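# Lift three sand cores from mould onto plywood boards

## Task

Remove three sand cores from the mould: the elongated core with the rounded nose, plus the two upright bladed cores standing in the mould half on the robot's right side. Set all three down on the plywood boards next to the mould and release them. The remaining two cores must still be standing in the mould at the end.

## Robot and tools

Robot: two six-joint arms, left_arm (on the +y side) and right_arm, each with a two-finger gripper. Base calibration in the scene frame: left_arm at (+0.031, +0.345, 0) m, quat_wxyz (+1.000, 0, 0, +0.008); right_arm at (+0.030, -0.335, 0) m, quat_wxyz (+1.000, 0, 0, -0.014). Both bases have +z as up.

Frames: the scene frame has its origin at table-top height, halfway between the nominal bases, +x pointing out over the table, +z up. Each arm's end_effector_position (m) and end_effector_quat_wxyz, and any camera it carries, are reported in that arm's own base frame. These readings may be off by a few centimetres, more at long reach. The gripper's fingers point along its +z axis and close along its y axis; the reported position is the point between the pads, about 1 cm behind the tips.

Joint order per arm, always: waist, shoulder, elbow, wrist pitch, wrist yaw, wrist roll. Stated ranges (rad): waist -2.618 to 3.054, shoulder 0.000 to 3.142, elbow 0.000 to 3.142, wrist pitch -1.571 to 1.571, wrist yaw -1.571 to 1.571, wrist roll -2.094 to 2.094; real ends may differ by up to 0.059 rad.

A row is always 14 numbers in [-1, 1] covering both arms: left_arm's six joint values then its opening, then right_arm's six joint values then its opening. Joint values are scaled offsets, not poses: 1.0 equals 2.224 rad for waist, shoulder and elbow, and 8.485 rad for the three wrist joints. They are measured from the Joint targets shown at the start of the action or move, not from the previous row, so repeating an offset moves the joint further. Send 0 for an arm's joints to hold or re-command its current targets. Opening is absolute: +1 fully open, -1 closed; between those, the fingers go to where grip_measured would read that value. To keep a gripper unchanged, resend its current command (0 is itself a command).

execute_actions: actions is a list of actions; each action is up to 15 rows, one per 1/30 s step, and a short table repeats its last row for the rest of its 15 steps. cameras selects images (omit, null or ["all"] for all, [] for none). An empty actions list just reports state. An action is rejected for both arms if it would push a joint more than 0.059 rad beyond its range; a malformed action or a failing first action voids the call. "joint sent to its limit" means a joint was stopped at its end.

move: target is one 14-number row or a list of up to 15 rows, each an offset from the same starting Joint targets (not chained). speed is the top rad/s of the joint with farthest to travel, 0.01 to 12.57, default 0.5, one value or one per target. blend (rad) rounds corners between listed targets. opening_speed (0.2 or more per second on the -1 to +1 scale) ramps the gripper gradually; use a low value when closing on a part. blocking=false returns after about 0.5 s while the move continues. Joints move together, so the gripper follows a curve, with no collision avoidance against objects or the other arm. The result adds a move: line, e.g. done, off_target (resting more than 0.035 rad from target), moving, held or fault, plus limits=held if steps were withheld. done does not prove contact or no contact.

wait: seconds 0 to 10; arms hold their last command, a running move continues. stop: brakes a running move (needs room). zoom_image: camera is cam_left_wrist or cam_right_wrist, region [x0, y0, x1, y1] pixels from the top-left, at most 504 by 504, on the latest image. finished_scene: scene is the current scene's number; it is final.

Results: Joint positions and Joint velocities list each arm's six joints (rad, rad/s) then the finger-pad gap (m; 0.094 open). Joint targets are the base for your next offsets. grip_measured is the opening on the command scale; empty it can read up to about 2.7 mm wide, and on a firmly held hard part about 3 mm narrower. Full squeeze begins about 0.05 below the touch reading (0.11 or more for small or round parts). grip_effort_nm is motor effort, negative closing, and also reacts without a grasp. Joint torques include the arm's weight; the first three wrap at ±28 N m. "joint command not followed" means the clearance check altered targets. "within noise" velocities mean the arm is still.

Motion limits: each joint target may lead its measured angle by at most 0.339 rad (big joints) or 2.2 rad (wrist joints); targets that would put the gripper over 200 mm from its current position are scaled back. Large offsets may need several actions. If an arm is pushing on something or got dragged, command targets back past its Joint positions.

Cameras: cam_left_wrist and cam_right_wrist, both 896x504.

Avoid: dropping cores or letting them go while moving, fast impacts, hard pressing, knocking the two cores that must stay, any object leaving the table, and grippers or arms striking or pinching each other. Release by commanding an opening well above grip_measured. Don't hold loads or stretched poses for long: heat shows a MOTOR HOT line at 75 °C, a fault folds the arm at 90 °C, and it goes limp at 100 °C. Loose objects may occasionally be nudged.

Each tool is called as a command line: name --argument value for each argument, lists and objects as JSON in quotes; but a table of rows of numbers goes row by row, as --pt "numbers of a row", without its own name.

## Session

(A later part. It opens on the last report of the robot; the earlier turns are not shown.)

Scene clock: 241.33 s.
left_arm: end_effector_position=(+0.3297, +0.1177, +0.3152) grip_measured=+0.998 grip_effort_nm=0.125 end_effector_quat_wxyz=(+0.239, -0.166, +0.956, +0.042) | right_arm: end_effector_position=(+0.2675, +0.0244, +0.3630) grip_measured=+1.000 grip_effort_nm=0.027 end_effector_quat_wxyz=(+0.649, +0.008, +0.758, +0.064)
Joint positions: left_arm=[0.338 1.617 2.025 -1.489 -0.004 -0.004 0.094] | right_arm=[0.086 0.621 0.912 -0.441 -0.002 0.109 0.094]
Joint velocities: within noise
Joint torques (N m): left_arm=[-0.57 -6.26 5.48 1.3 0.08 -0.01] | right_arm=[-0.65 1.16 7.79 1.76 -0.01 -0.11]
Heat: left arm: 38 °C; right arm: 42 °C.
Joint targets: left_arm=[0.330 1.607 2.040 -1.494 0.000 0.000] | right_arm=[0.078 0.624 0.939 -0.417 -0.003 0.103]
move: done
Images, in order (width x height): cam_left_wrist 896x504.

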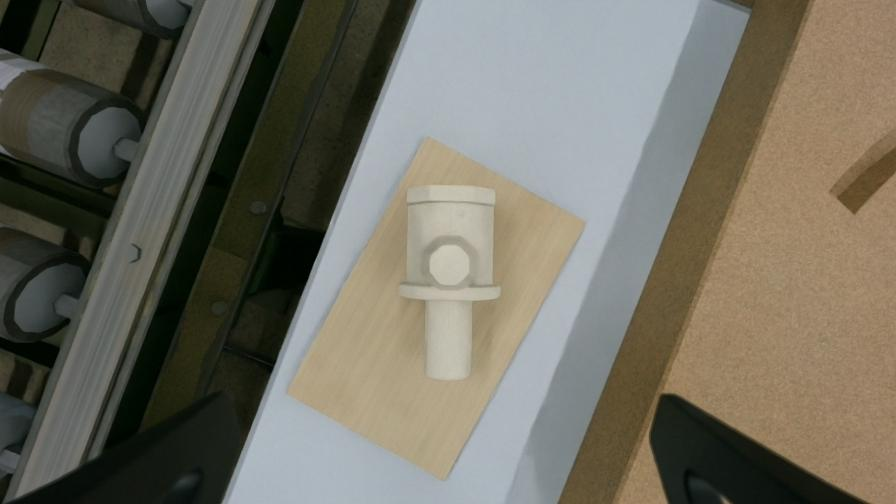

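move --target '[0,0,0,0,0,0,1,0.2298,0.5378,0.4344,-0.1144,0.005,0.0574,1]' --speed 0.8 --cameras '["cam_right_wrist"]'

Scene clock: 261.30 s.
left_arm: end_effector_position=(+0.3297, +0.1177, +0.3152) grip_measured=+0.998 grip_effort_nm=0.120 end_effector_quat_wxyz=(+0.239, -0.166, +0.956, +0.042) | right_arm: end_effector_position=(+0.3254, +0.2121, +0.2068) grip_measured=+1.000 grip_effort_nm=0.022 end_effector_quat_wxyz=(+0.112, -0.001, +0.992, +0.057)
Joint positions: left_arm=[0.338 1.617 2.025 -1.489 -0.004 -0.004 0.094] | right_arm=[0.588 1.822 1.875 -1.374 0.029 0.583 0.094]
Joint velocities: within noise
Joint torques (N m): left_arm=[-0.5 -6.16 5.5 1.29 0.09 0] | right_arm=[-0.02 -7.65 7.65 0.4 0.11 0.01]
Heat: left arm: 37 °C; right arm: 43 °C.
Joint targets: left_arm=[0.330 1.607 2.040 -1.494 0.000 0.000] | right_arm=[0.589 1.821 1.906 -1.388 0.040 0.590]
move: done
Images, in order (width x height): cam_right_wrist 896x504.

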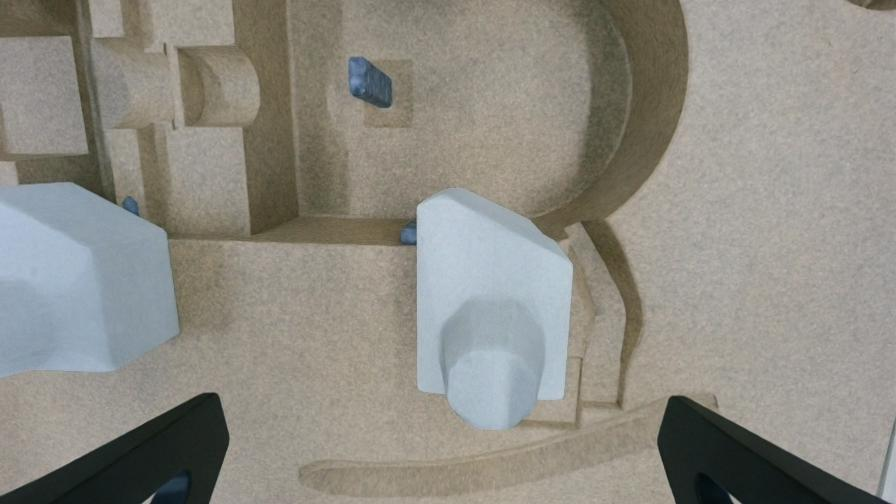

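move --pt "0 0 0 0 0 0 1 -0.0165 0 0 0 0 -0.0041 1" --pt "0 0 0 0 0 0 1 -0.0165 0.037 -0.04 0.0064 0 -0.0041 1" --speed 0.4 --cameras '["cam_right_wrist"]'

Scene clock: 267.40 s.
left_arm: end_effector_position=(+0.3297, +0.1177, +0.3152) grip_measured=+0.998 grip_effort_nm=0.129 end_effector_quat_wxyz=(+0.239, -0.166, +0.956, +0.042) | right_arm: end_effector_position=(+0.3333, +0.2005, +0.1590) grip_measured=+1.000 grip_effort_nm=0.027 end_effector_quat_wxyz=(+0.064, +0.005, +0.998, +0.020)
Joint positions: left_arm=[0.338 1.617 2.025 -1.489 -0.004 -0.004 0.094] | right_arm=[0.554 1.908 1.818 -1.35 0.033 0.561 0.094]
Joint velocities: within noise
Joint torques (N m): left_arm=[-0.46 -6.3 5.39 1.27 0.06 0] | right_arm=[-0.14 -8.51 5.26 0.48 0.07 -0.11]
Heat: left arm: 37 °C; right arm: 41 °C.
Joint targets: left_arm=[0.330 1.607 2.040 -1.494 0.000 0.000] | right_arm=[0.552 1.903 1.817 -1.334 0.040 0.555]
move: done
Images, in order (width x height): cam_right_wrist 896x504.

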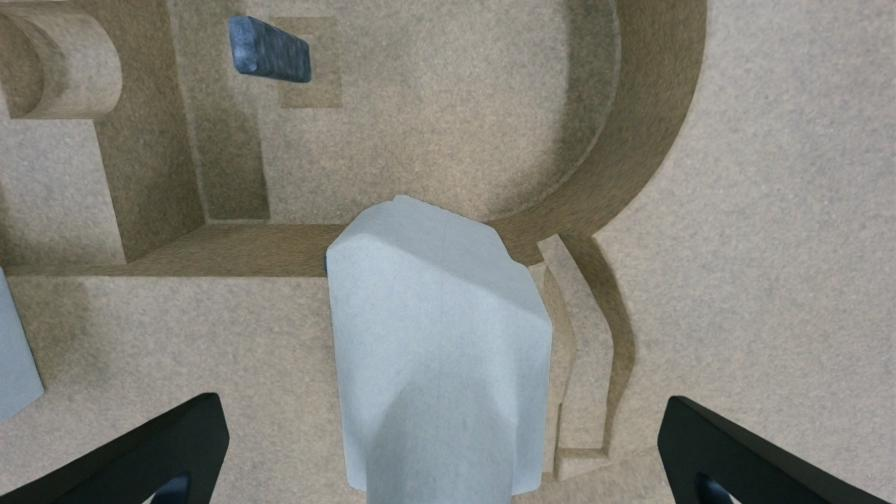

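move --target '[0,0,0,0,0,0,1,0,0.0246,-0.027,0.0043,0,0,1]' --speed 0.3 --cameras '[]'

move --target '[0,0,0,0,0,0,1,0,0,0,0,0,0,-0.3]' --opening_speed 0.4 --cameras '["cam_right_wrist"]'

Scene clock: 272.30 s.
left_arm: end_effector_position=(+0.3297, +0.1177, +0.3152) grip_measured=+0.998 grip_effort_nm=0.129 end_effector_quat_wxyz=(+0.239, -0.166, +0.956, +0.042) | right_arm: end_effector_position=(+0.3316, +0.1994, +0.1284) grip_measured=+1.000 grip_effort_nm=0.027 end_effector_quat_wxyz=(+0.037, +0.004, +0.999, +0.004)
Joint positions: left_arm=[0.338 1.617 2.025 -1.489 -0.004 -0.004 0.094] | right_arm=[0.554 1.953 1.763 -1.313 0.033 0.561 0.094]
Joint velocities: within noise
Joint torques (N m): left_arm=[-0.54 -6.28 5.37 1.31 0.07 -0.02] | right_arm=[-0.18 -8.17 4.77 0.31 0.08 -0.1]
Heat: left arm: 37 °C; right arm: 41 °C.
Joint targets: left_arm=[0.330 1.607 2.040 -1.494 0.000 0.000] | right_arm=[0.552 1.957 1.757 -1.297 0.040 0.556]
move: done
No camera images: "cameras" was empty.

Scene clock: 275.77 s.
left_arm: end_effector_position=(+0.3297, +0.1177, +0.3152) grip_measured=+0.998 grip_effort_nm=0.120 end_effector_quat_wxyz=(+0.239, -0.166, +0.956, +0.042) | right_arm: end_effector_position=(+0.3327, +0.2006, +0.1285) grip_measured=+0.154 grip_effort_nm=-1.009 end_effector_quat_wxyz=(+0.040, +0.003, +0.999, +0.006)
Joint positions: left_arm=[0.338 1.617 2.025 -1.489 -0.004 -0.004 0.094] | right_arm=[0.554 1.953 1.763 -1.307 0.031 0.56 0.054]
Joint velocities: within noise
Joint torques (N m): left_arm=[-0.44 -6.24 5.38 1.31 0.1 -0.01] | right_arm=[-0.14 -8.2 4.77 0.32 0.1 -0.09]
Heat: left arm: 37 °C; right arm: 40 °C.
Joint targets: left_arm=[0.330 1.607 2.040 -1.494 0.000 0.000] | right_arm=[0.552 1.957 1.757 -1.297 0.040 0.556]
move: done
Images, in order (width x height): cam_right_wrist 896x504.

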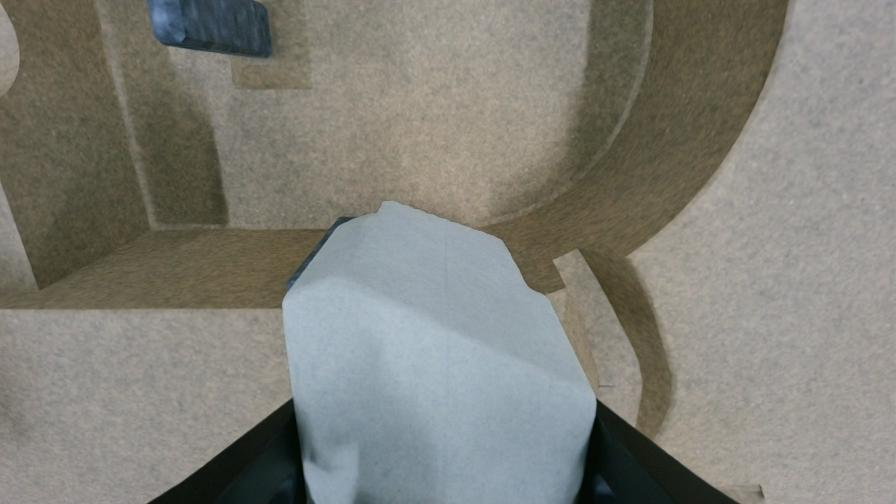

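move --pt "0 0 0 0 0 0 1 0 -0.0616 0.067 -0.0107 0 0 -0.3" --pt "-0.28 -0.1 0.1 0.05 0 0 1 0 -0.12 0.067 -0.0107 0 0 -0.3" --pt "-0.28 -0.3 0.1 0.09 0 0 1 -0.419 -0.12 0.067 -0.0107 -0.0047 -0.11 -0.3" --speed '[0.3,0.5,0.7]'

Scene clock: 284.07 s.
left_arm: end_effector_position=(+0.0708, -0.0194, +0.7216) grip_measured=+0.998 grip_effort_nm=0.125 end_effector_quat_wxyz=(+0.872, +0.066, +0.468, -0.127) | right_arm: end_effector_position=(+0.3448, -0.1398, +0.2331) grip_measured=+0.154 grip_effort_nm=-1.009 end_effector_quat_wxyz=(+0.137, +0.008, +0.989, -0.058)
Joint positions: left_arm=[-0.285 0.94 2.264 -0.738 -0.001 -0.004 0.094] | right_arm=[-0.385 1.738 1.87 -1.403 0.007 -0.37 0.054]
Joint velocities: within noise
Joint torques (N m): left_arm=[-0.49 3.89 0.12 1.8 0.04 0.01] | right_arm=[0.43 -10.71 8.01 0.72 -0.07 -0.1]
Heat: left arm: 36 °C; right arm: 39 °C.
Joint targets: left_arm=[-0.292 0.939 2.262 -0.731 0.000 0.000] | right_arm=[-0.380 1.691 1.906 -1.388 0.000 -0.378]
move: off_target (right_arm); right_arm: the shoulder is farthest, 0.048 rad from its target

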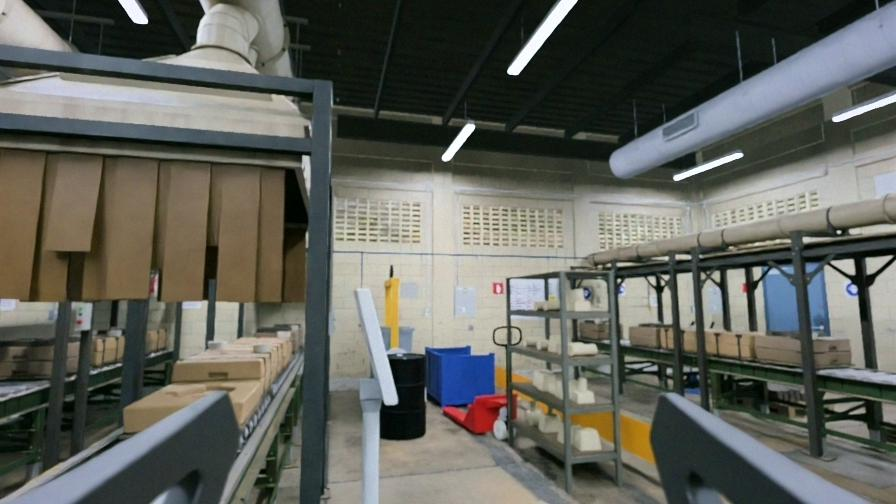

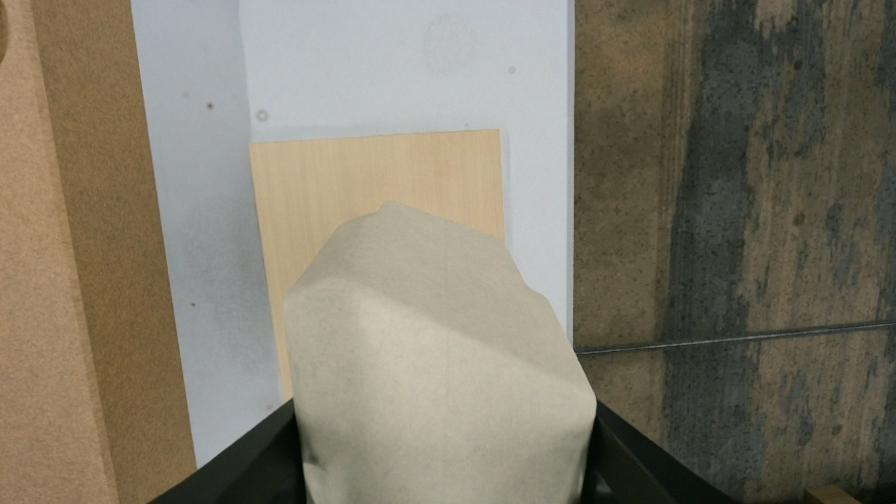

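move --target '[-0.364,0.22,0.1,0,0,0,1,0,0,0,0,0,0,-0.3]' --speed 1 --cameras '["cam_left_wrist"]'

Scene clock: 289.00 s.
left_arm: end_effector_position=(+0.1367, -0.2625, +0.6943) grip_measured=+0.998 grip_effort_nm=0.125 end_effector_quat_wxyz=(+0.686, +0.308, +0.509, -0.420) | right_arm: end_effector_position=(+0.3446, -0.1397, +0.2331) grip_measured=+0.154 grip_effort_nm=-1.004 end_effector_quat_wxyz=(+0.137, +0.007, +0.989, -0.058)
Joint positions: left_arm=[-1.094 1.437 2.472 -0.738 -0.001 -0.004 0.094] | right_arm=[-0.385 1.738 1.87 -1.404 0.007 -0.372 0.054]
Joint velocities: within noise
Joint torques (N m): left_arm=[-0.61 -2.36 3.14 2.13 0.02 -0.02] | right_arm=[0.43 -10.71 7.99 0.74 -0.07 -0.11]
Heat: left arm: 35 °C; right arm: 39 °C.
Joint targets: left_arm=[-1.102 1.428 2.485 -0.731 0.000 0.000] | right_arm=[-0.380 1.691 1.906 -1.388 0.000 -0.378]
move: off_target (right_arm); right_arm: the shoulder is farthest, 0.047 rad from its target
Images, in order (width x height): cam_left_wrist 896x504.

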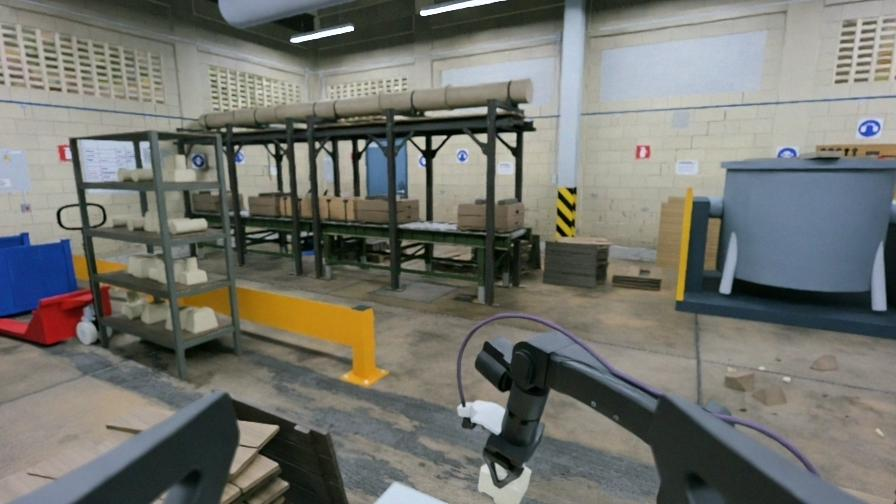

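Pitching the left camera down to inspect the held core's underside.

move --target '[0,0.07,-0.03,-0.02,0,0,1,0,0,0,0,0,0,-0.3]' --speed 1 --cameras '["cam_left_wrist"]'

zoom_image --camera "cam_left_wrist" --region '[390, 200, 650, 460]'

Scene clock: 292.17 s.
left_arm: end_effector_position=(+0.1857, -0.3575, +0.5751) grip_measured=+0.998 grip_effort_nm=0.110 end_effector_quat_wxyz=(+0.572, +0.385, +0.635, -0.350) | right_arm: end_effector_position=(+0.3445, -0.1396, +0.2330) grip_measured=+0.154 grip_effort_nm=-1.004 end_effector_quat_wxyz=(+0.137, +0.007, +0.989, -0.058)
Joint positions: left_arm=[-1.094 1.604 2.408 -0.906 -0.001 -0.004 0.094] | right_arm=[-0.385 1.738 1.87 -1.405 0.007 -0.372 0.054]
Joint velocities: within noise
Joint torques (N m): left_arm=[-0.54 -5.94 4.12 2.28 0.05 0.01] | right_arm=[0.46 -10.69 8.02 0.74 -0.07 -0.11]
Heat: left arm: 35 °C; right arm: 39 °C.
Joint targets: left_arm=[-1.102 1.584 2.418 -0.900 0.000 0.000] | right_arm=[-0.380 1.691 1.906 -1.388 0.000 -0.378]
move: off_target (right_arm); right_arm: the shoulder is farthest, 0.047 rad from its target
Images, in order (width x height): cam_left_wrist 896x504.

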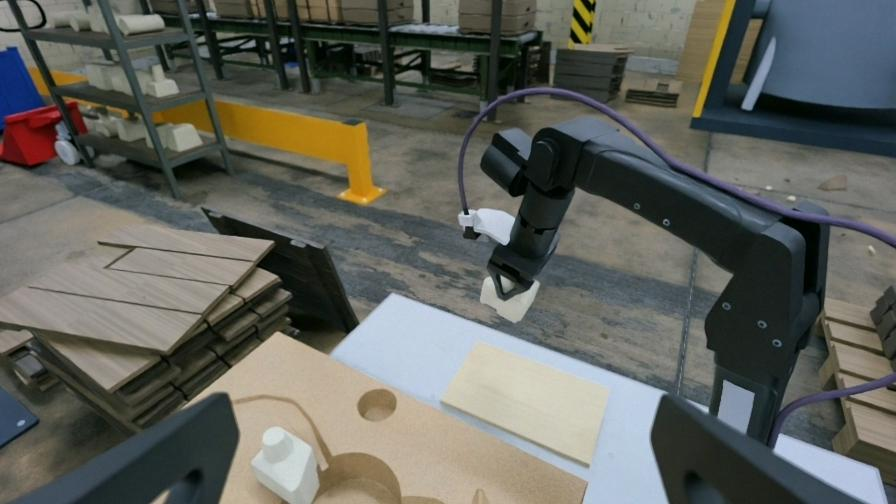

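Scaled by 1.938.

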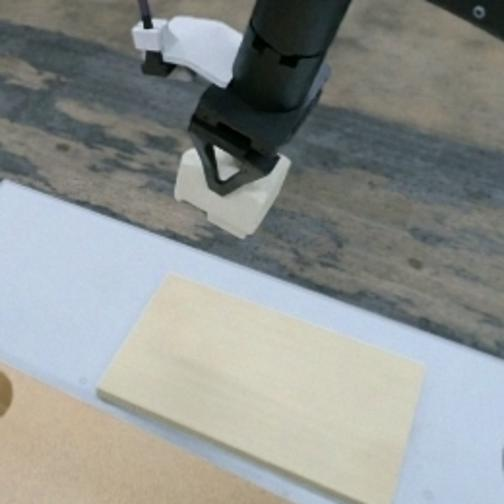

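move --target '[0,0,0,0,0,0,1,0.0135,0.069,-0.122,0.0269,0,0.0035,-0.3]' --speed 0.4

zoom_image --camera "cam_left_wrist" --region '[390, 200, 650, 480]'

Scene clock: 301.63 s.
left_arm: end_effector_position=(+0.1857, -0.3575, +0.5751) grip_measured=+0.998 grip_effort_nm=0.115 end_effector_quat_wxyz=(+0.572, +0.385, +0.635, -0.350) | right_arm: end_effector_position=(+0.3599, -0.1333, +0.1278) grip_measured=+0.154 grip_effort_nm=-1.004 end_effector_quat_wxyz=(+0.069, +0.000, +0.997, -0.028)
Joint positions: left_arm=[-1.094 1.604 2.408 -0.906 -0.001 -0.004 0.094] | right_arm=[-0.355 1.859 1.626 -1.189 0.005 -0.354 0.054]
Joint velocities: within noise
Joint torques (N m): left_arm=[-0.57 -5.97 4.12 2.3 0.04 0.01] | right_arm=[0.46 -9.09 6 0.62 -0.05 0.04]
Heat: left arm: 34 °C; right arm: 39 °C.
Joint targets: left_arm=[-1.102 1.584 2.418 -0.900 0.000 0.000] | right_arm=[-0.349 1.844 1.634 -1.160 0.000 -0.348]
move: done

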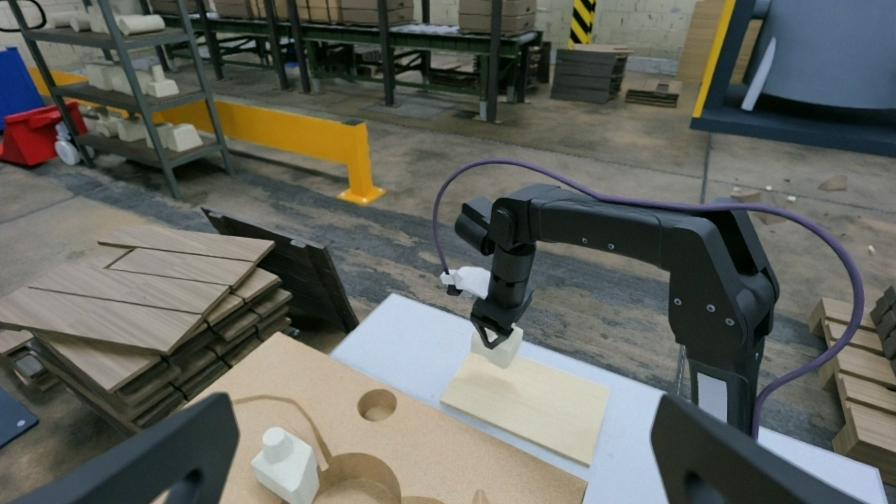

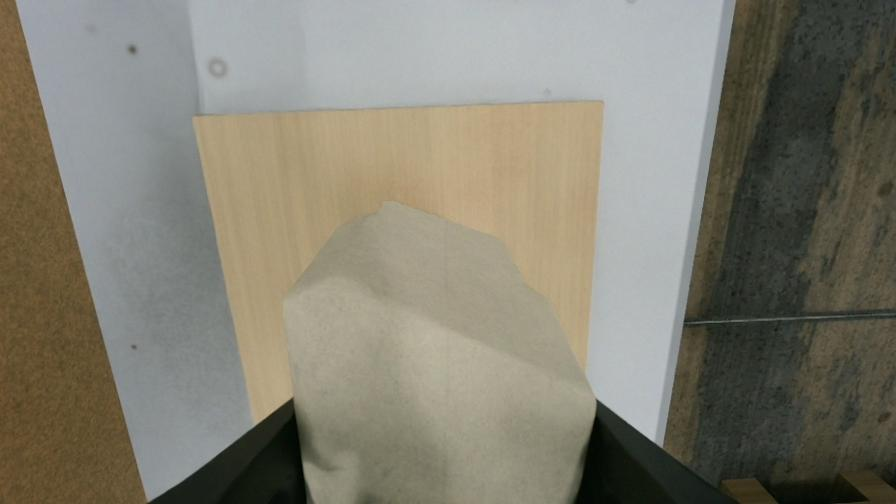

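Scaled by 1.800.

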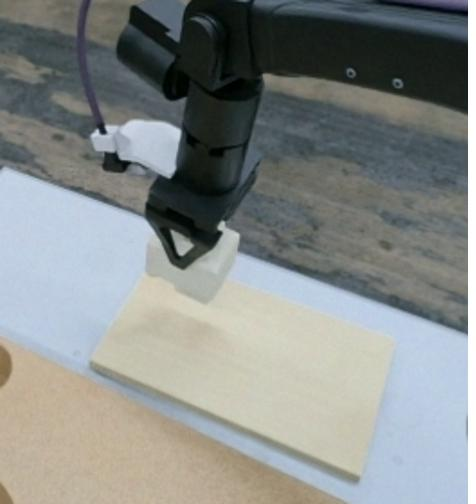

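move --target '[0,0,0,0,0,0,1,0,0.03,0,0,0,0,-0.3]' --speed 0.2 --cameras '[]'

move --target '[0,0,0,0,0,0,1,0,0.011,0,0,0,0,-0.3]' --speed 0.08

zoom_image --camera "cam_left_wrist" --region '[430, 260, 610, 460]'

Scene clock: 305.73 s.
left_arm: end_effector_position=(+0.1857, -0.3575, +0.5751) grip_measured=+0.998 grip_effort_nm=0.120 end_effector_quat_wxyz=(+0.572, +0.385, +0.635, -0.350) | right_arm: end_effector_position=(+0.3612, -0.1338, +0.1065) grip_measured=+0.154 grip_effort_nm=-1.004 end_effector_quat_wxyz=(+0.044, +0.001, +0.999, -0.019)
Joint positions: left_arm=[-1.094 1.604 2.408 -0.906 -0.001 -0.004 0.094] | right_arm=[-0.355 1.918 1.626 -1.183 0.005 -0.354 0.054]
Joint velocities: within noise
Joint torques (N m): left_arm=[-0.54 -5.89 4.23 2.27 0.02 -0.02] | right_arm=[0.46 -8.87 5.86 0.49 -0.06 0.03]
Heat: left arm: 34 °C; right arm: 39 °C.
Joint targets: left_arm=[-1.102 1.584 2.418 -0.900 0.000 0.000] | right_arm=[-0.349 1.910 1.634 -1.160 0.000 -0.348]
move: done
No camera images: "cameras" was empty.

Scene clock: 306.50 s.
left_arm: end_effector_position=(+0.1857, -0.3575, +0.5751) grip_measured=+0.998 grip_effort_nm=0.115 end_effector_quat_wxyz=(+0.572, +0.385, +0.635, -0.350) | right_arm: end_effector_position=(+0.3613, -0.1339, +0.0988) grip_measured=+0.154 grip_effort_nm=-1.004 end_effector_quat_wxyz=(+0.035, +0.001, +0.999, -0.016)
Joint positions: left_arm=[-1.094 1.604 2.408 -0.906 -0.001 -0.004 0.094] | right_arm=[-0.355 1.939 1.626 -1.181 0.005 -0.354 0.054]
Joint velocities: within noise
Joint torques (N m): left_arm=[-0.5 -5.9 4.14 2.29 0.04 -0.01] | right_arm=[0.46 -8.72 5.87 0.44 -0.06 0.03]
Heat: left arm: 34 °C; right arm: 39 °C.
Joint targets: left_arm=[-1.102 1.584 2.418 -0.900 0.000 0.000] | right_arm=[-0.349 1.935 1.634 -1.160 0.000 -0.348]
move: done

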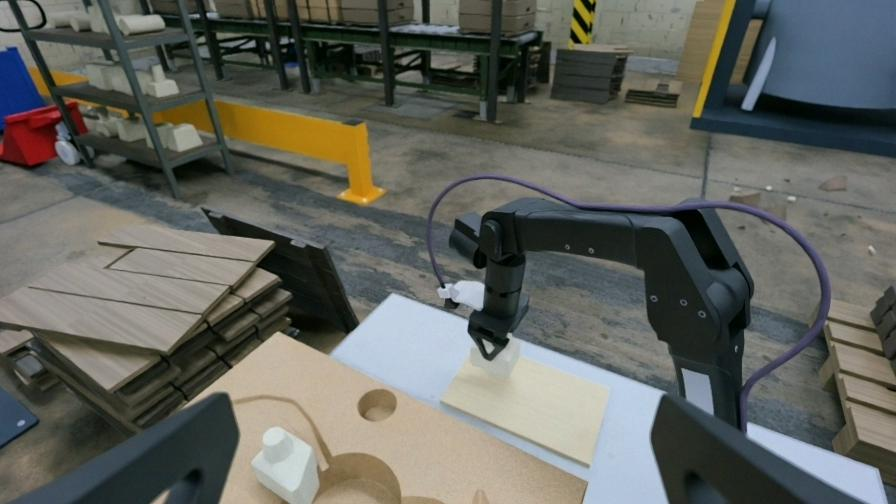

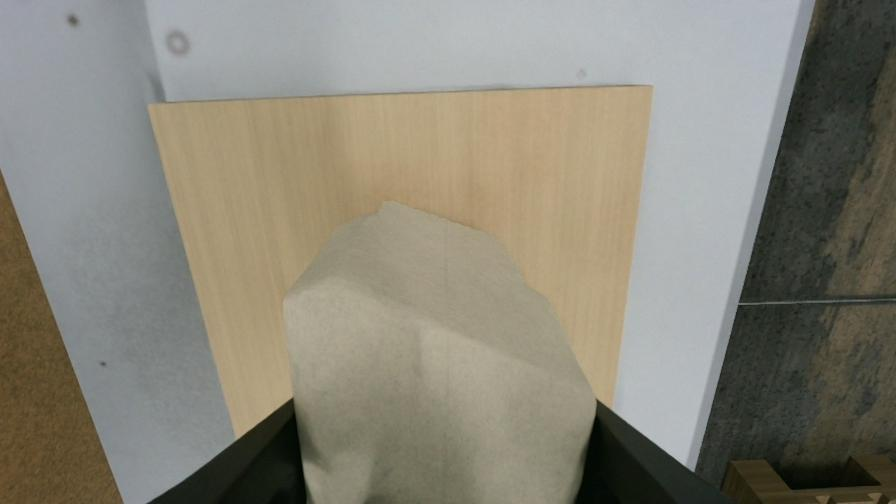

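Scaled by 2.520.

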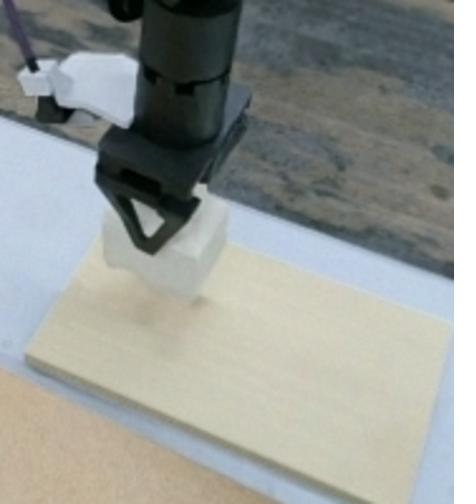

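move --target '[0,0,0,0,0,0,1,0,0.01,0,0,0,0,-0.3]' --speed 0.08 --cameras '[]'

move --target '[0,0,0,0,0,0,1,0,0.01,0,0,0,0,-0.3]' --speed 0.08

zoom_image --camera "cam_left_wrist" --region '[430, 260, 610, 460]'

Scene clock: 309.33 s.
left_arm: end_effector_position=(+0.1857, -0.3575, +0.5751) grip_measured=+0.998 grip_effort_nm=0.125 end_effector_quat_wxyz=(+0.572, +0.385, +0.635, -0.350) | right_arm: end_effector_position=(+0.3613, -0.1339, +0.0911) grip_measured=+0.154 grip_effort_nm=-1.009 end_effector_quat_wxyz=(+0.026, +0.001, +1.000, -0.012)
Joint positions: left_arm=[-1.094 1.604 2.408 -0.906 -0.001 -0.004 0.094] | right_arm=[-0.355 1.96 1.626 -1.179 0.005 -0.354 0.054]
Joint velocities: within noise
Joint torques (N m): left_arm=[-0.58 -5.96 4.21 2.27 0.01 0] | right_arm=[0.46 -8.81 5.85 0.39 -0.06 0.02]
Heat: left arm: 34 °C; right arm: 38 °C.
Joint targets: left_arm=[-1.102 1.584 2.418 -0.900 0.000 0.000] | right_arm=[-0.349 1.957 1.634 -1.160 0.000 -0.348]
move: done
No camera images: "cameras" was empty.

Scene clock: 310.03 s.
left_arm: end_effector_position=(+0.1857, -0.3575, +0.5751) grip_measured=+0.998 grip_effort_nm=0.120 end_effector_quat_wxyz=(+0.572, +0.385, +0.635, -0.350) | right_arm: end_effector_position=(+0.3615, -0.1339, +0.0886) grip_measured=+0.154 grip_effort_nm=-1.004 end_effector_quat_wxyz=(+0.023, +0.001, +1.000, -0.012)
Joint positions: left_arm=[-1.094 1.604 2.408 -0.906 -0.001 -0.004 0.094] | right_arm=[-0.355 1.967 1.626 -1.178 0.005 -0.354 0.054]
Joint velocities: within noise
Joint torques (N m): left_arm=[-0.62 -5.91 4.18 2.28 0.04 -0.02] | right_arm=[0.46 -7.62 5.83 0.37 -0.06 0.03]
Heat: left arm: 34 °C; right arm: 38 °C.
Joint targets: left_arm=[-1.102 1.584 2.418 -0.900 0.000 0.000] | right_arm=[-0.349 1.980 1.634 -1.160 0.000 -0.348]
move: done

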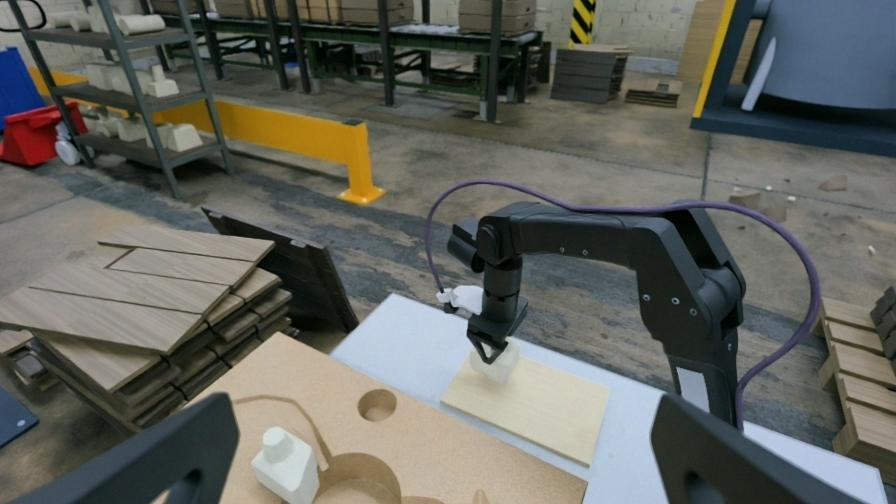

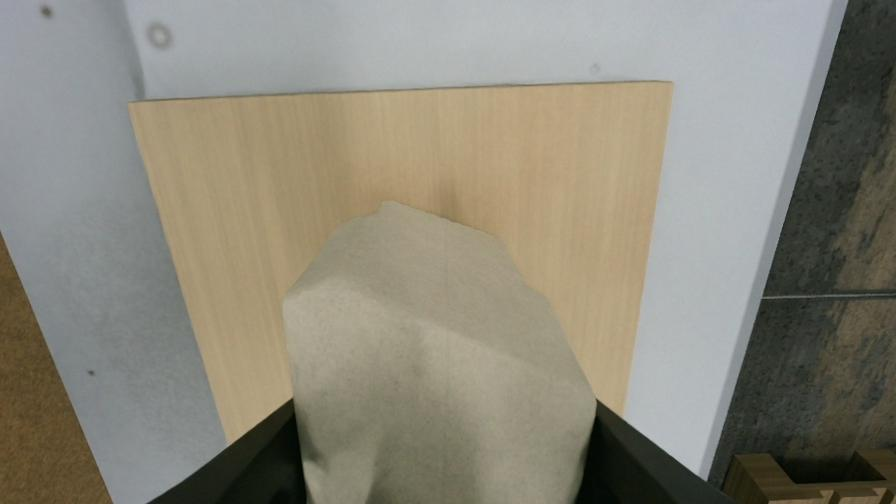

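Scaled by 2.520.

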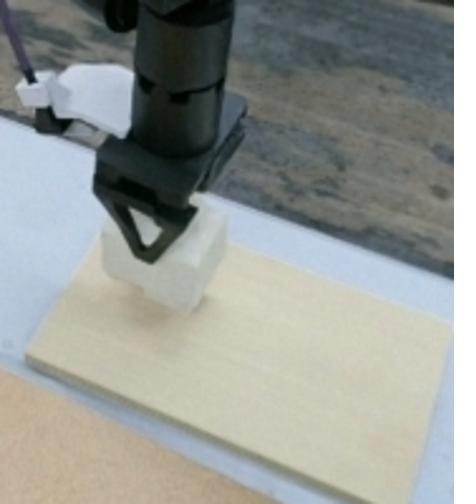

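move --target '[0,0,0,0,0,0,1,0,0.01,0,0,0,0,-0.3]' --speed 0.08 --cameras '[]'

move --target '[0,0,0,0,0,0,1,0,0,0,0,0,0,0.4]' --opening_speed 0.2

zoom_image --camera "cam_left_wrist" --region '[430, 260, 610, 460]'

Scene clock: 313.40 s.
left_arm: end_effector_position=(+0.1857, -0.3575, +0.5751) grip_measured=+0.998 grip_effort_nm=0.115 end_effector_quat_wxyz=(+0.572, +0.385, +0.635, -0.350) | right_arm: end_effector_position=(+0.3614, -0.1339, +0.0875) grip_measured=+0.154 grip_effort_nm=-1.009 end_effector_quat_wxyz=(+0.022, +0.001, +1.000, -0.011)
Joint positions: left_arm=[-1.094 1.604 2.408 -0.906 -0.001 -0.004 0.094] | right_arm=[-0.355 1.97 1.626 -1.178 0.005 -0.353 0.054]
Joint velocities: within noise
Joint torques (N m): left_arm=[-0.54 -5.94 4.18 2.29 0.03 -0.02] | right_arm=[0.46 -6.15 5.85 0.35 -0.06 0.02]
Heat: left arm: 34 °C; right arm: 38 °C.
Joint targets: left_arm=[-1.102 1.584 2.418 -0.900 0.000 0.000] | right_arm=[-0.349 2.002 1.634 -1.160 0.000 -0.348]
move: done
No camera images: "cameras" was empty.

Scene clock: 317.10 s.
left_arm: end_effector_position=(+0.1857, -0.3575, +0.5751) grip_measured=+0.998 grip_effort_nm=0.115 end_effector_quat_wxyz=(+0.572, +0.385, +0.635, -0.350) | right_arm: end_effector_position=(+0.3612, -0.1336, +0.0795) grip_measured=+0.397 grip_effort_nm=0.183 end_effector_quat_wxyz=(+0.013, +0.001, +1.000, -0.007)
Joint positions: left_arm=[-1.094 1.604 2.408 -0.906 -0.001 -0.004 0.094] | right_arm=[-0.355 1.992 1.626 -1.176 0.005 -0.352 0.066]
Joint velocities: within noise
Joint torques (N m): left_arm=[-0.58 -5.78 4.23 2.29 0.02 -0.01] | right_arm=[0.42 -7.99 5.79 0.3 -0.05 0]
Heat: left arm: 34 °C; right arm: 38 °C.
Joint targets: left_arm=[-1.102 1.584 2.418 -0.900 0.000 0.000] | right_arm=[-0.350 2.002 1.634 -1.160 0.000 -0.348]
move: done

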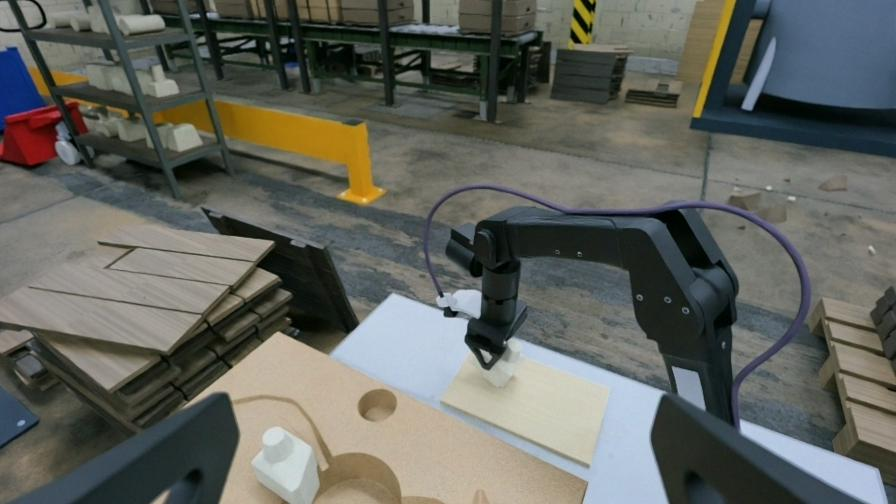

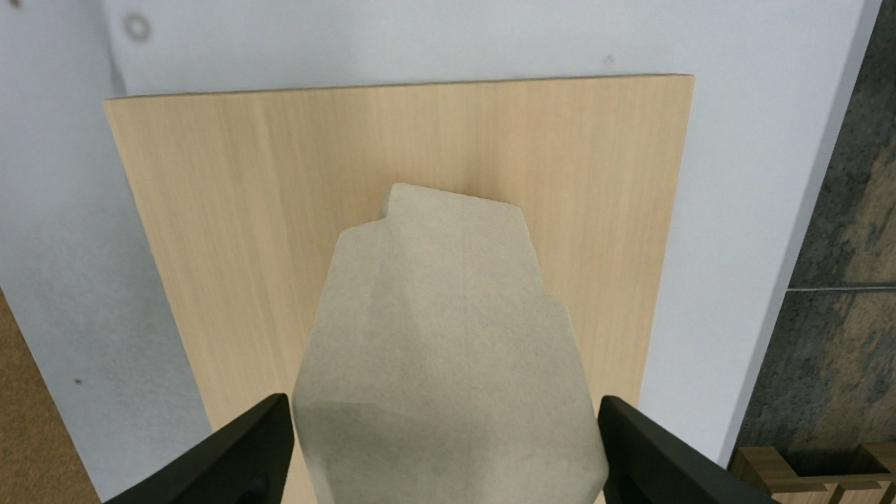

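Scaled by 2.520.

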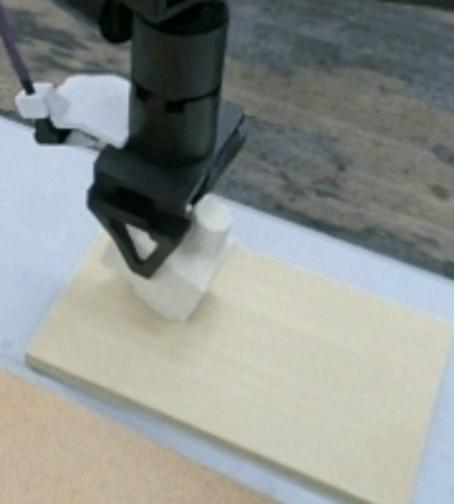

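move --target '[0,0,0,0,0,0,1,0,0,0,0,0,0,0.8]' --opening_speed 0.3 --cameras '["cam_right_wrist"]'

move --target '[0,0,0,0,0,0,1,0,-0.015,0,0,0,0,0.8]' --speed 0.06

zoom_image --camera "cam_left_wrist" --region '[430, 260, 610, 460]'

Scene clock: 326.37 s.
left_arm: end_effector_position=(+0.1857, -0.3575, +0.5751) grip_measured=+0.998 grip_effort_nm=0.120 end_effector_quat_wxyz=(+0.572, +0.385, +0.635, -0.350) | right_arm: end_effector_position=(+0.3614, -0.1337, +0.0795) grip_measured=+0.797 grip_effort_nm=0.183 end_effector_quat_wxyz=(+0.013, +0.001, +1.000, -0.007)
Joint positions: left_arm=[-1.094 1.604 2.408 -0.906 -0.001 -0.004 0.094] | right_arm=[-0.355 1.992 1.626 -1.175 0.005 -0.352 0.084]
Joint velocities: within noise
Joint torques (N m): left_arm=[-0.57 -5.91 4.25 2.28 0.02 -0.01] | right_arm=[0.42 -7.97 5.79 0.3 -0.06 0.01]
Heat: left arm: 34 °C; right arm: 38 °C.
Joint targets: left_arm=[-1.102 1.584 2.418 -0.900 0.000 0.000] | right_arm=[-0.350 2.002 1.634 -1.160 0.000 -0.348]
move: done
Images, in order (width x height): cam_right_wrist 896x504.

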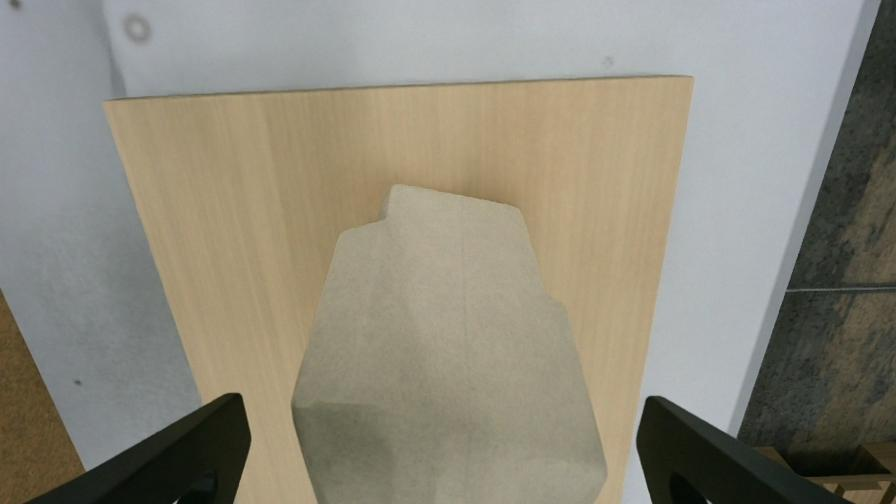

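Scene clock: 327.17 s.
left_arm: end_effector_position=(+0.1857, -0.3575, +0.5751) grip_measured=+0.998 grip_effort_nm=0.120 end_effector_quat_wxyz=(+0.572, +0.385, +0.635, -0.350) | right_arm: end_effector_position=(+0.3614, -0.1337, +0.0796) grip_measured=+0.797 grip_effort_nm=0.178 end_effector_quat_wxyz=(+0.013, +0.001, +1.000, -0.008)
Joint positions: left_arm=[-1.094 1.604 2.408 -0.906 -0.001 -0.004 0.094] | right_arm=[-0.355 1.992 1.626 -1.175 0.005 -0.352 0.084]
Joint velocities: within noise
Joint torques (N m): left_arm=[-0.51 -5.87 4.22 2.28 0.06 0] | right_arm=[0.42 -10.61 5.81 0.3 -0.06 0.01]
Heat: left arm: 34 °C; right arm: 38 °C.
Joint targets: left_arm=[-1.102 1.584 2.418 -0.900 0.000 0.000] | right_arm=[-0.350 1.968 1.634 -1.160 0.000 -0.348]
move: done

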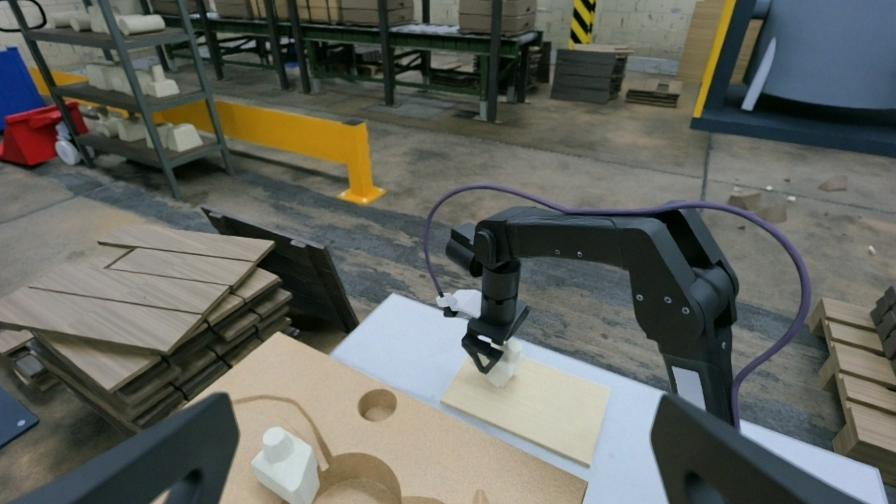

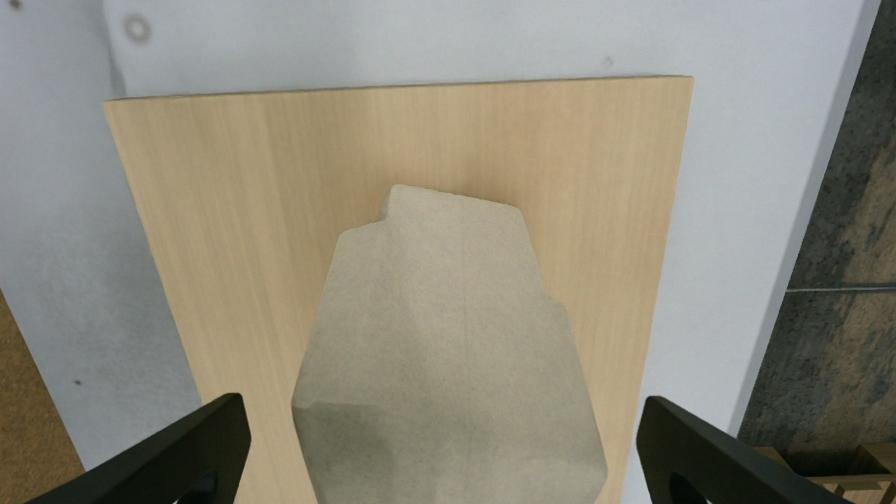

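Scaled by 2.520.

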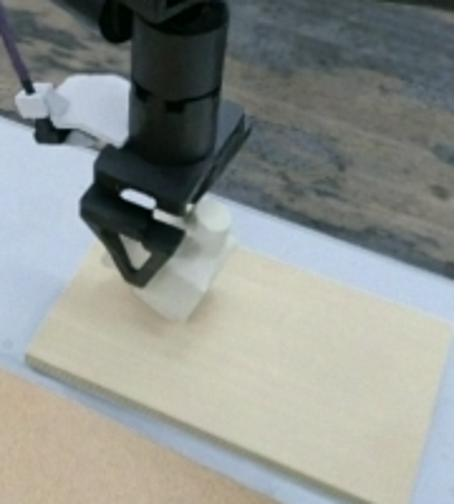

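move --pt "0 0 0 0 0 0 1 0 -0.03 0.005 0 0 0 1" --pt "0 0 0 0 0 0 1 0 -0.06 0.01 0 0 0 1" --speed 0.12

zoom_image --camera "cam_left_wrist" --region '[430, 260, 610, 460]'

Scene clock: 331.03 s.
left_arm: end_effector_position=(+0.1857, -0.3575, +0.5751) grip_measured=+0.998 grip_effort_nm=0.125 end_effector_quat_wxyz=(+0.572, +0.385, +0.635, -0.350) | right_arm: end_effector_position=(+0.3637, -0.1345, +0.1252) grip_measured=+0.997 grip_effort_nm=0.178 end_effector_quat_wxyz=(+0.072, +0.001, +0.997, -0.029)
Joint positions: left_arm=[-1.094 1.604 2.408 -0.906 -0.001 -0.004 0.094] | right_arm=[-0.355 1.867 1.626 -1.173 0.005 -0.352 0.094]
Joint velocities: within noise
Joint torques (N m): left_arm=[-0.49 -5.93 4.16 2.26 0.03 0] | right_arm=[0.43 -10.62 7.8 0.48 -0.06 0]
Heat: left arm: 34 °C; right arm: 37 °C.
Joint targets: left_arm=[-1.102 1.584 2.418 -0.900 0.000 0.000] | right_arm=[-0.350 1.835 1.657 -1.160 0.000 -0.348]
move: done

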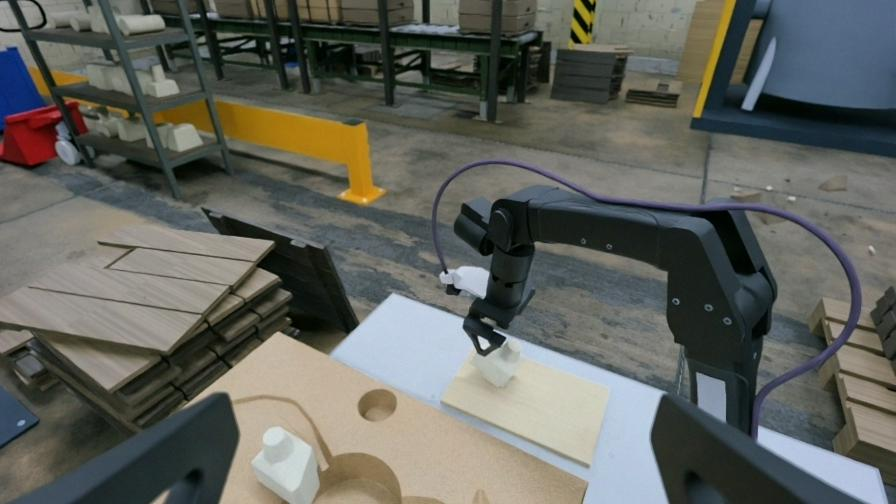

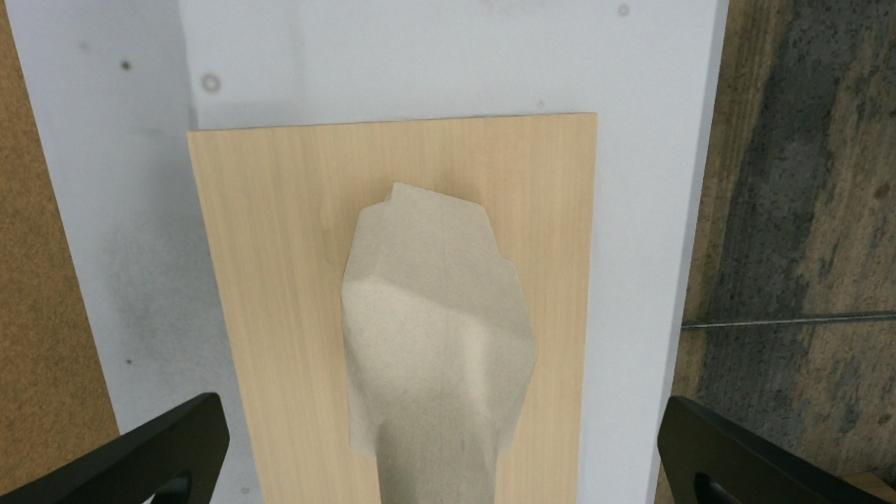

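Scaled by 2.520.

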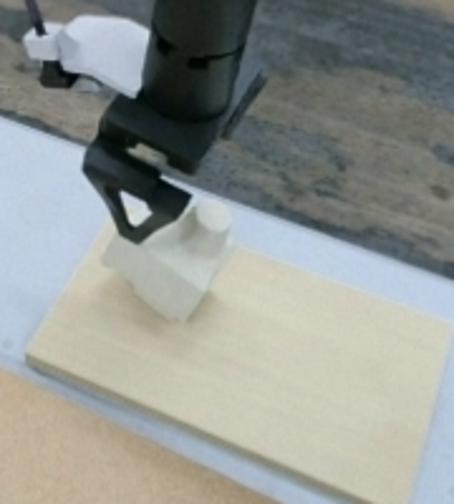

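move --pt "0.364 0 0 0 0 0 1 0 0 0.3334 -0.0129 0 0 1" --pt "0.364 0 0 0 0 0 1 0.3548 0.1695 0.3334 -0.0129 0.0151 0.0905 1" --speed 0.8 --cameras '["cam_right_wrist"]'

Scene clock: 344.07 s.
left_arm: end_effector_position=(+0.3855, -0.1169, +0.5751) grip_measured=+0.998 grip_effort_nm=0.110 end_effector_quat_wxyz=(+0.663, +0.108, +0.734, -0.100) | right_arm: end_effector_position=(+0.4813, +0.2062, +0.2105) grip_measured=+0.997 grip_effort_nm=0.178 end_effector_quat_wxyz=(+0.239, -0.001, +0.970, +0.046)
Joint positions: left_arm=[-0.297 1.604 2.408 -0.906 -0.001 -0.004 0.094] | right_arm=[0.443 2.213 2.38 -1.261 0.117 0.412 0.094]
Joint velocities: within noise
Joint torques (N m): left_arm=[0.42 -5.94 4.15 2.28 0.03 0.01] | right_arm=[-0.24 -10.56 6.74 0.75 0.14 0.01]
Heat: left arm: 35 °C; right arm: 37 °C.
Joint targets: left_arm=[-0.292 1.584 2.418 -0.900 0.000 0.000] | right_arm=[0.440 2.212 2.398 -1.270 0.128 0.420]
move: done
Images, in order (width x height): cam_right_wrist 896x504.

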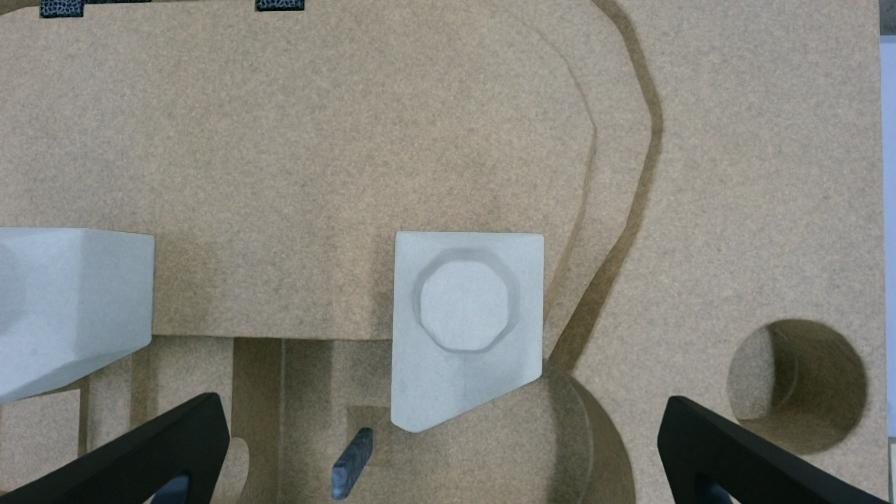

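move --pt "0 0 0 0 0 0 1 -0.0065 0 0 0 0 0 1" --pt "0 0 0 0 0 0 1 -0.0065 0.045 0.01 -0.003 0 0 1" --speed 0.4 --cameras '["cam_right_wrist"]'

Scene clock: 350.80 s.
left_arm: end_effector_position=(+0.3855, -0.1169, +0.5751) grip_measured=+0.998 grip_effort_nm=0.115 end_effector_quat_wxyz=(+0.663, +0.108, +0.734, -0.100) | right_arm: end_effector_position=(+0.4867, +0.2015, +0.1619) grip_measured=+0.997 grip_effort_nm=0.178 end_effector_quat_wxyz=(+0.190, +0.002, +0.982, +0.021)
Joint positions: left_arm=[-0.297 1.604 2.408 -0.906 -0.001 -0.004 0.094] | right_arm=[0.431 2.313 2.394 -1.285 0.118 0.413 0.094]
Joint velocities: within noise
Joint torques (N m): left_arm=[0.4 -5.94 4.26 2.3 0.05 -0.03] | right_arm=[-0.43 -11.23 7.58 0.57 0.14 0.04]
Heat: left arm: 35 °C; right arm: 40 °C.
Joint targets: left_arm=[-0.292 1.584 2.418 -0.900 0.000 0.000] | right_arm=[0.425 2.312 2.421 -1.295 0.128 0.420]
move: done
Images, in order (width x height): cam_right_wrist 896x504.

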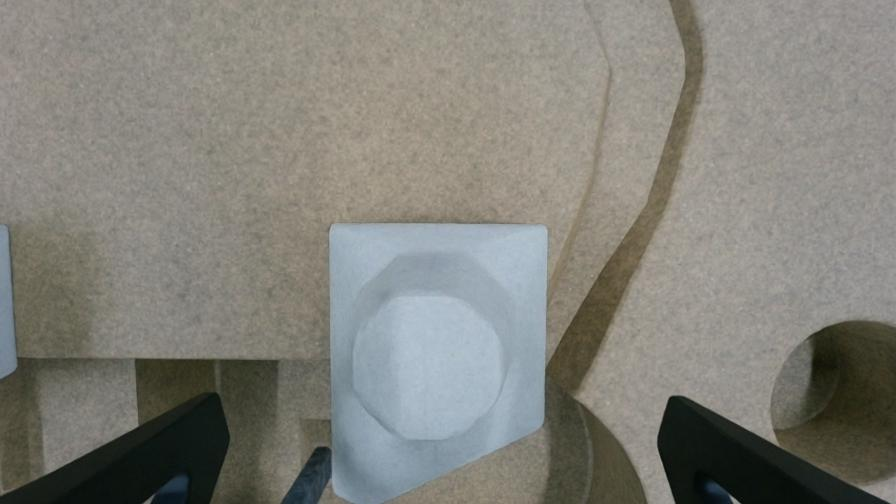

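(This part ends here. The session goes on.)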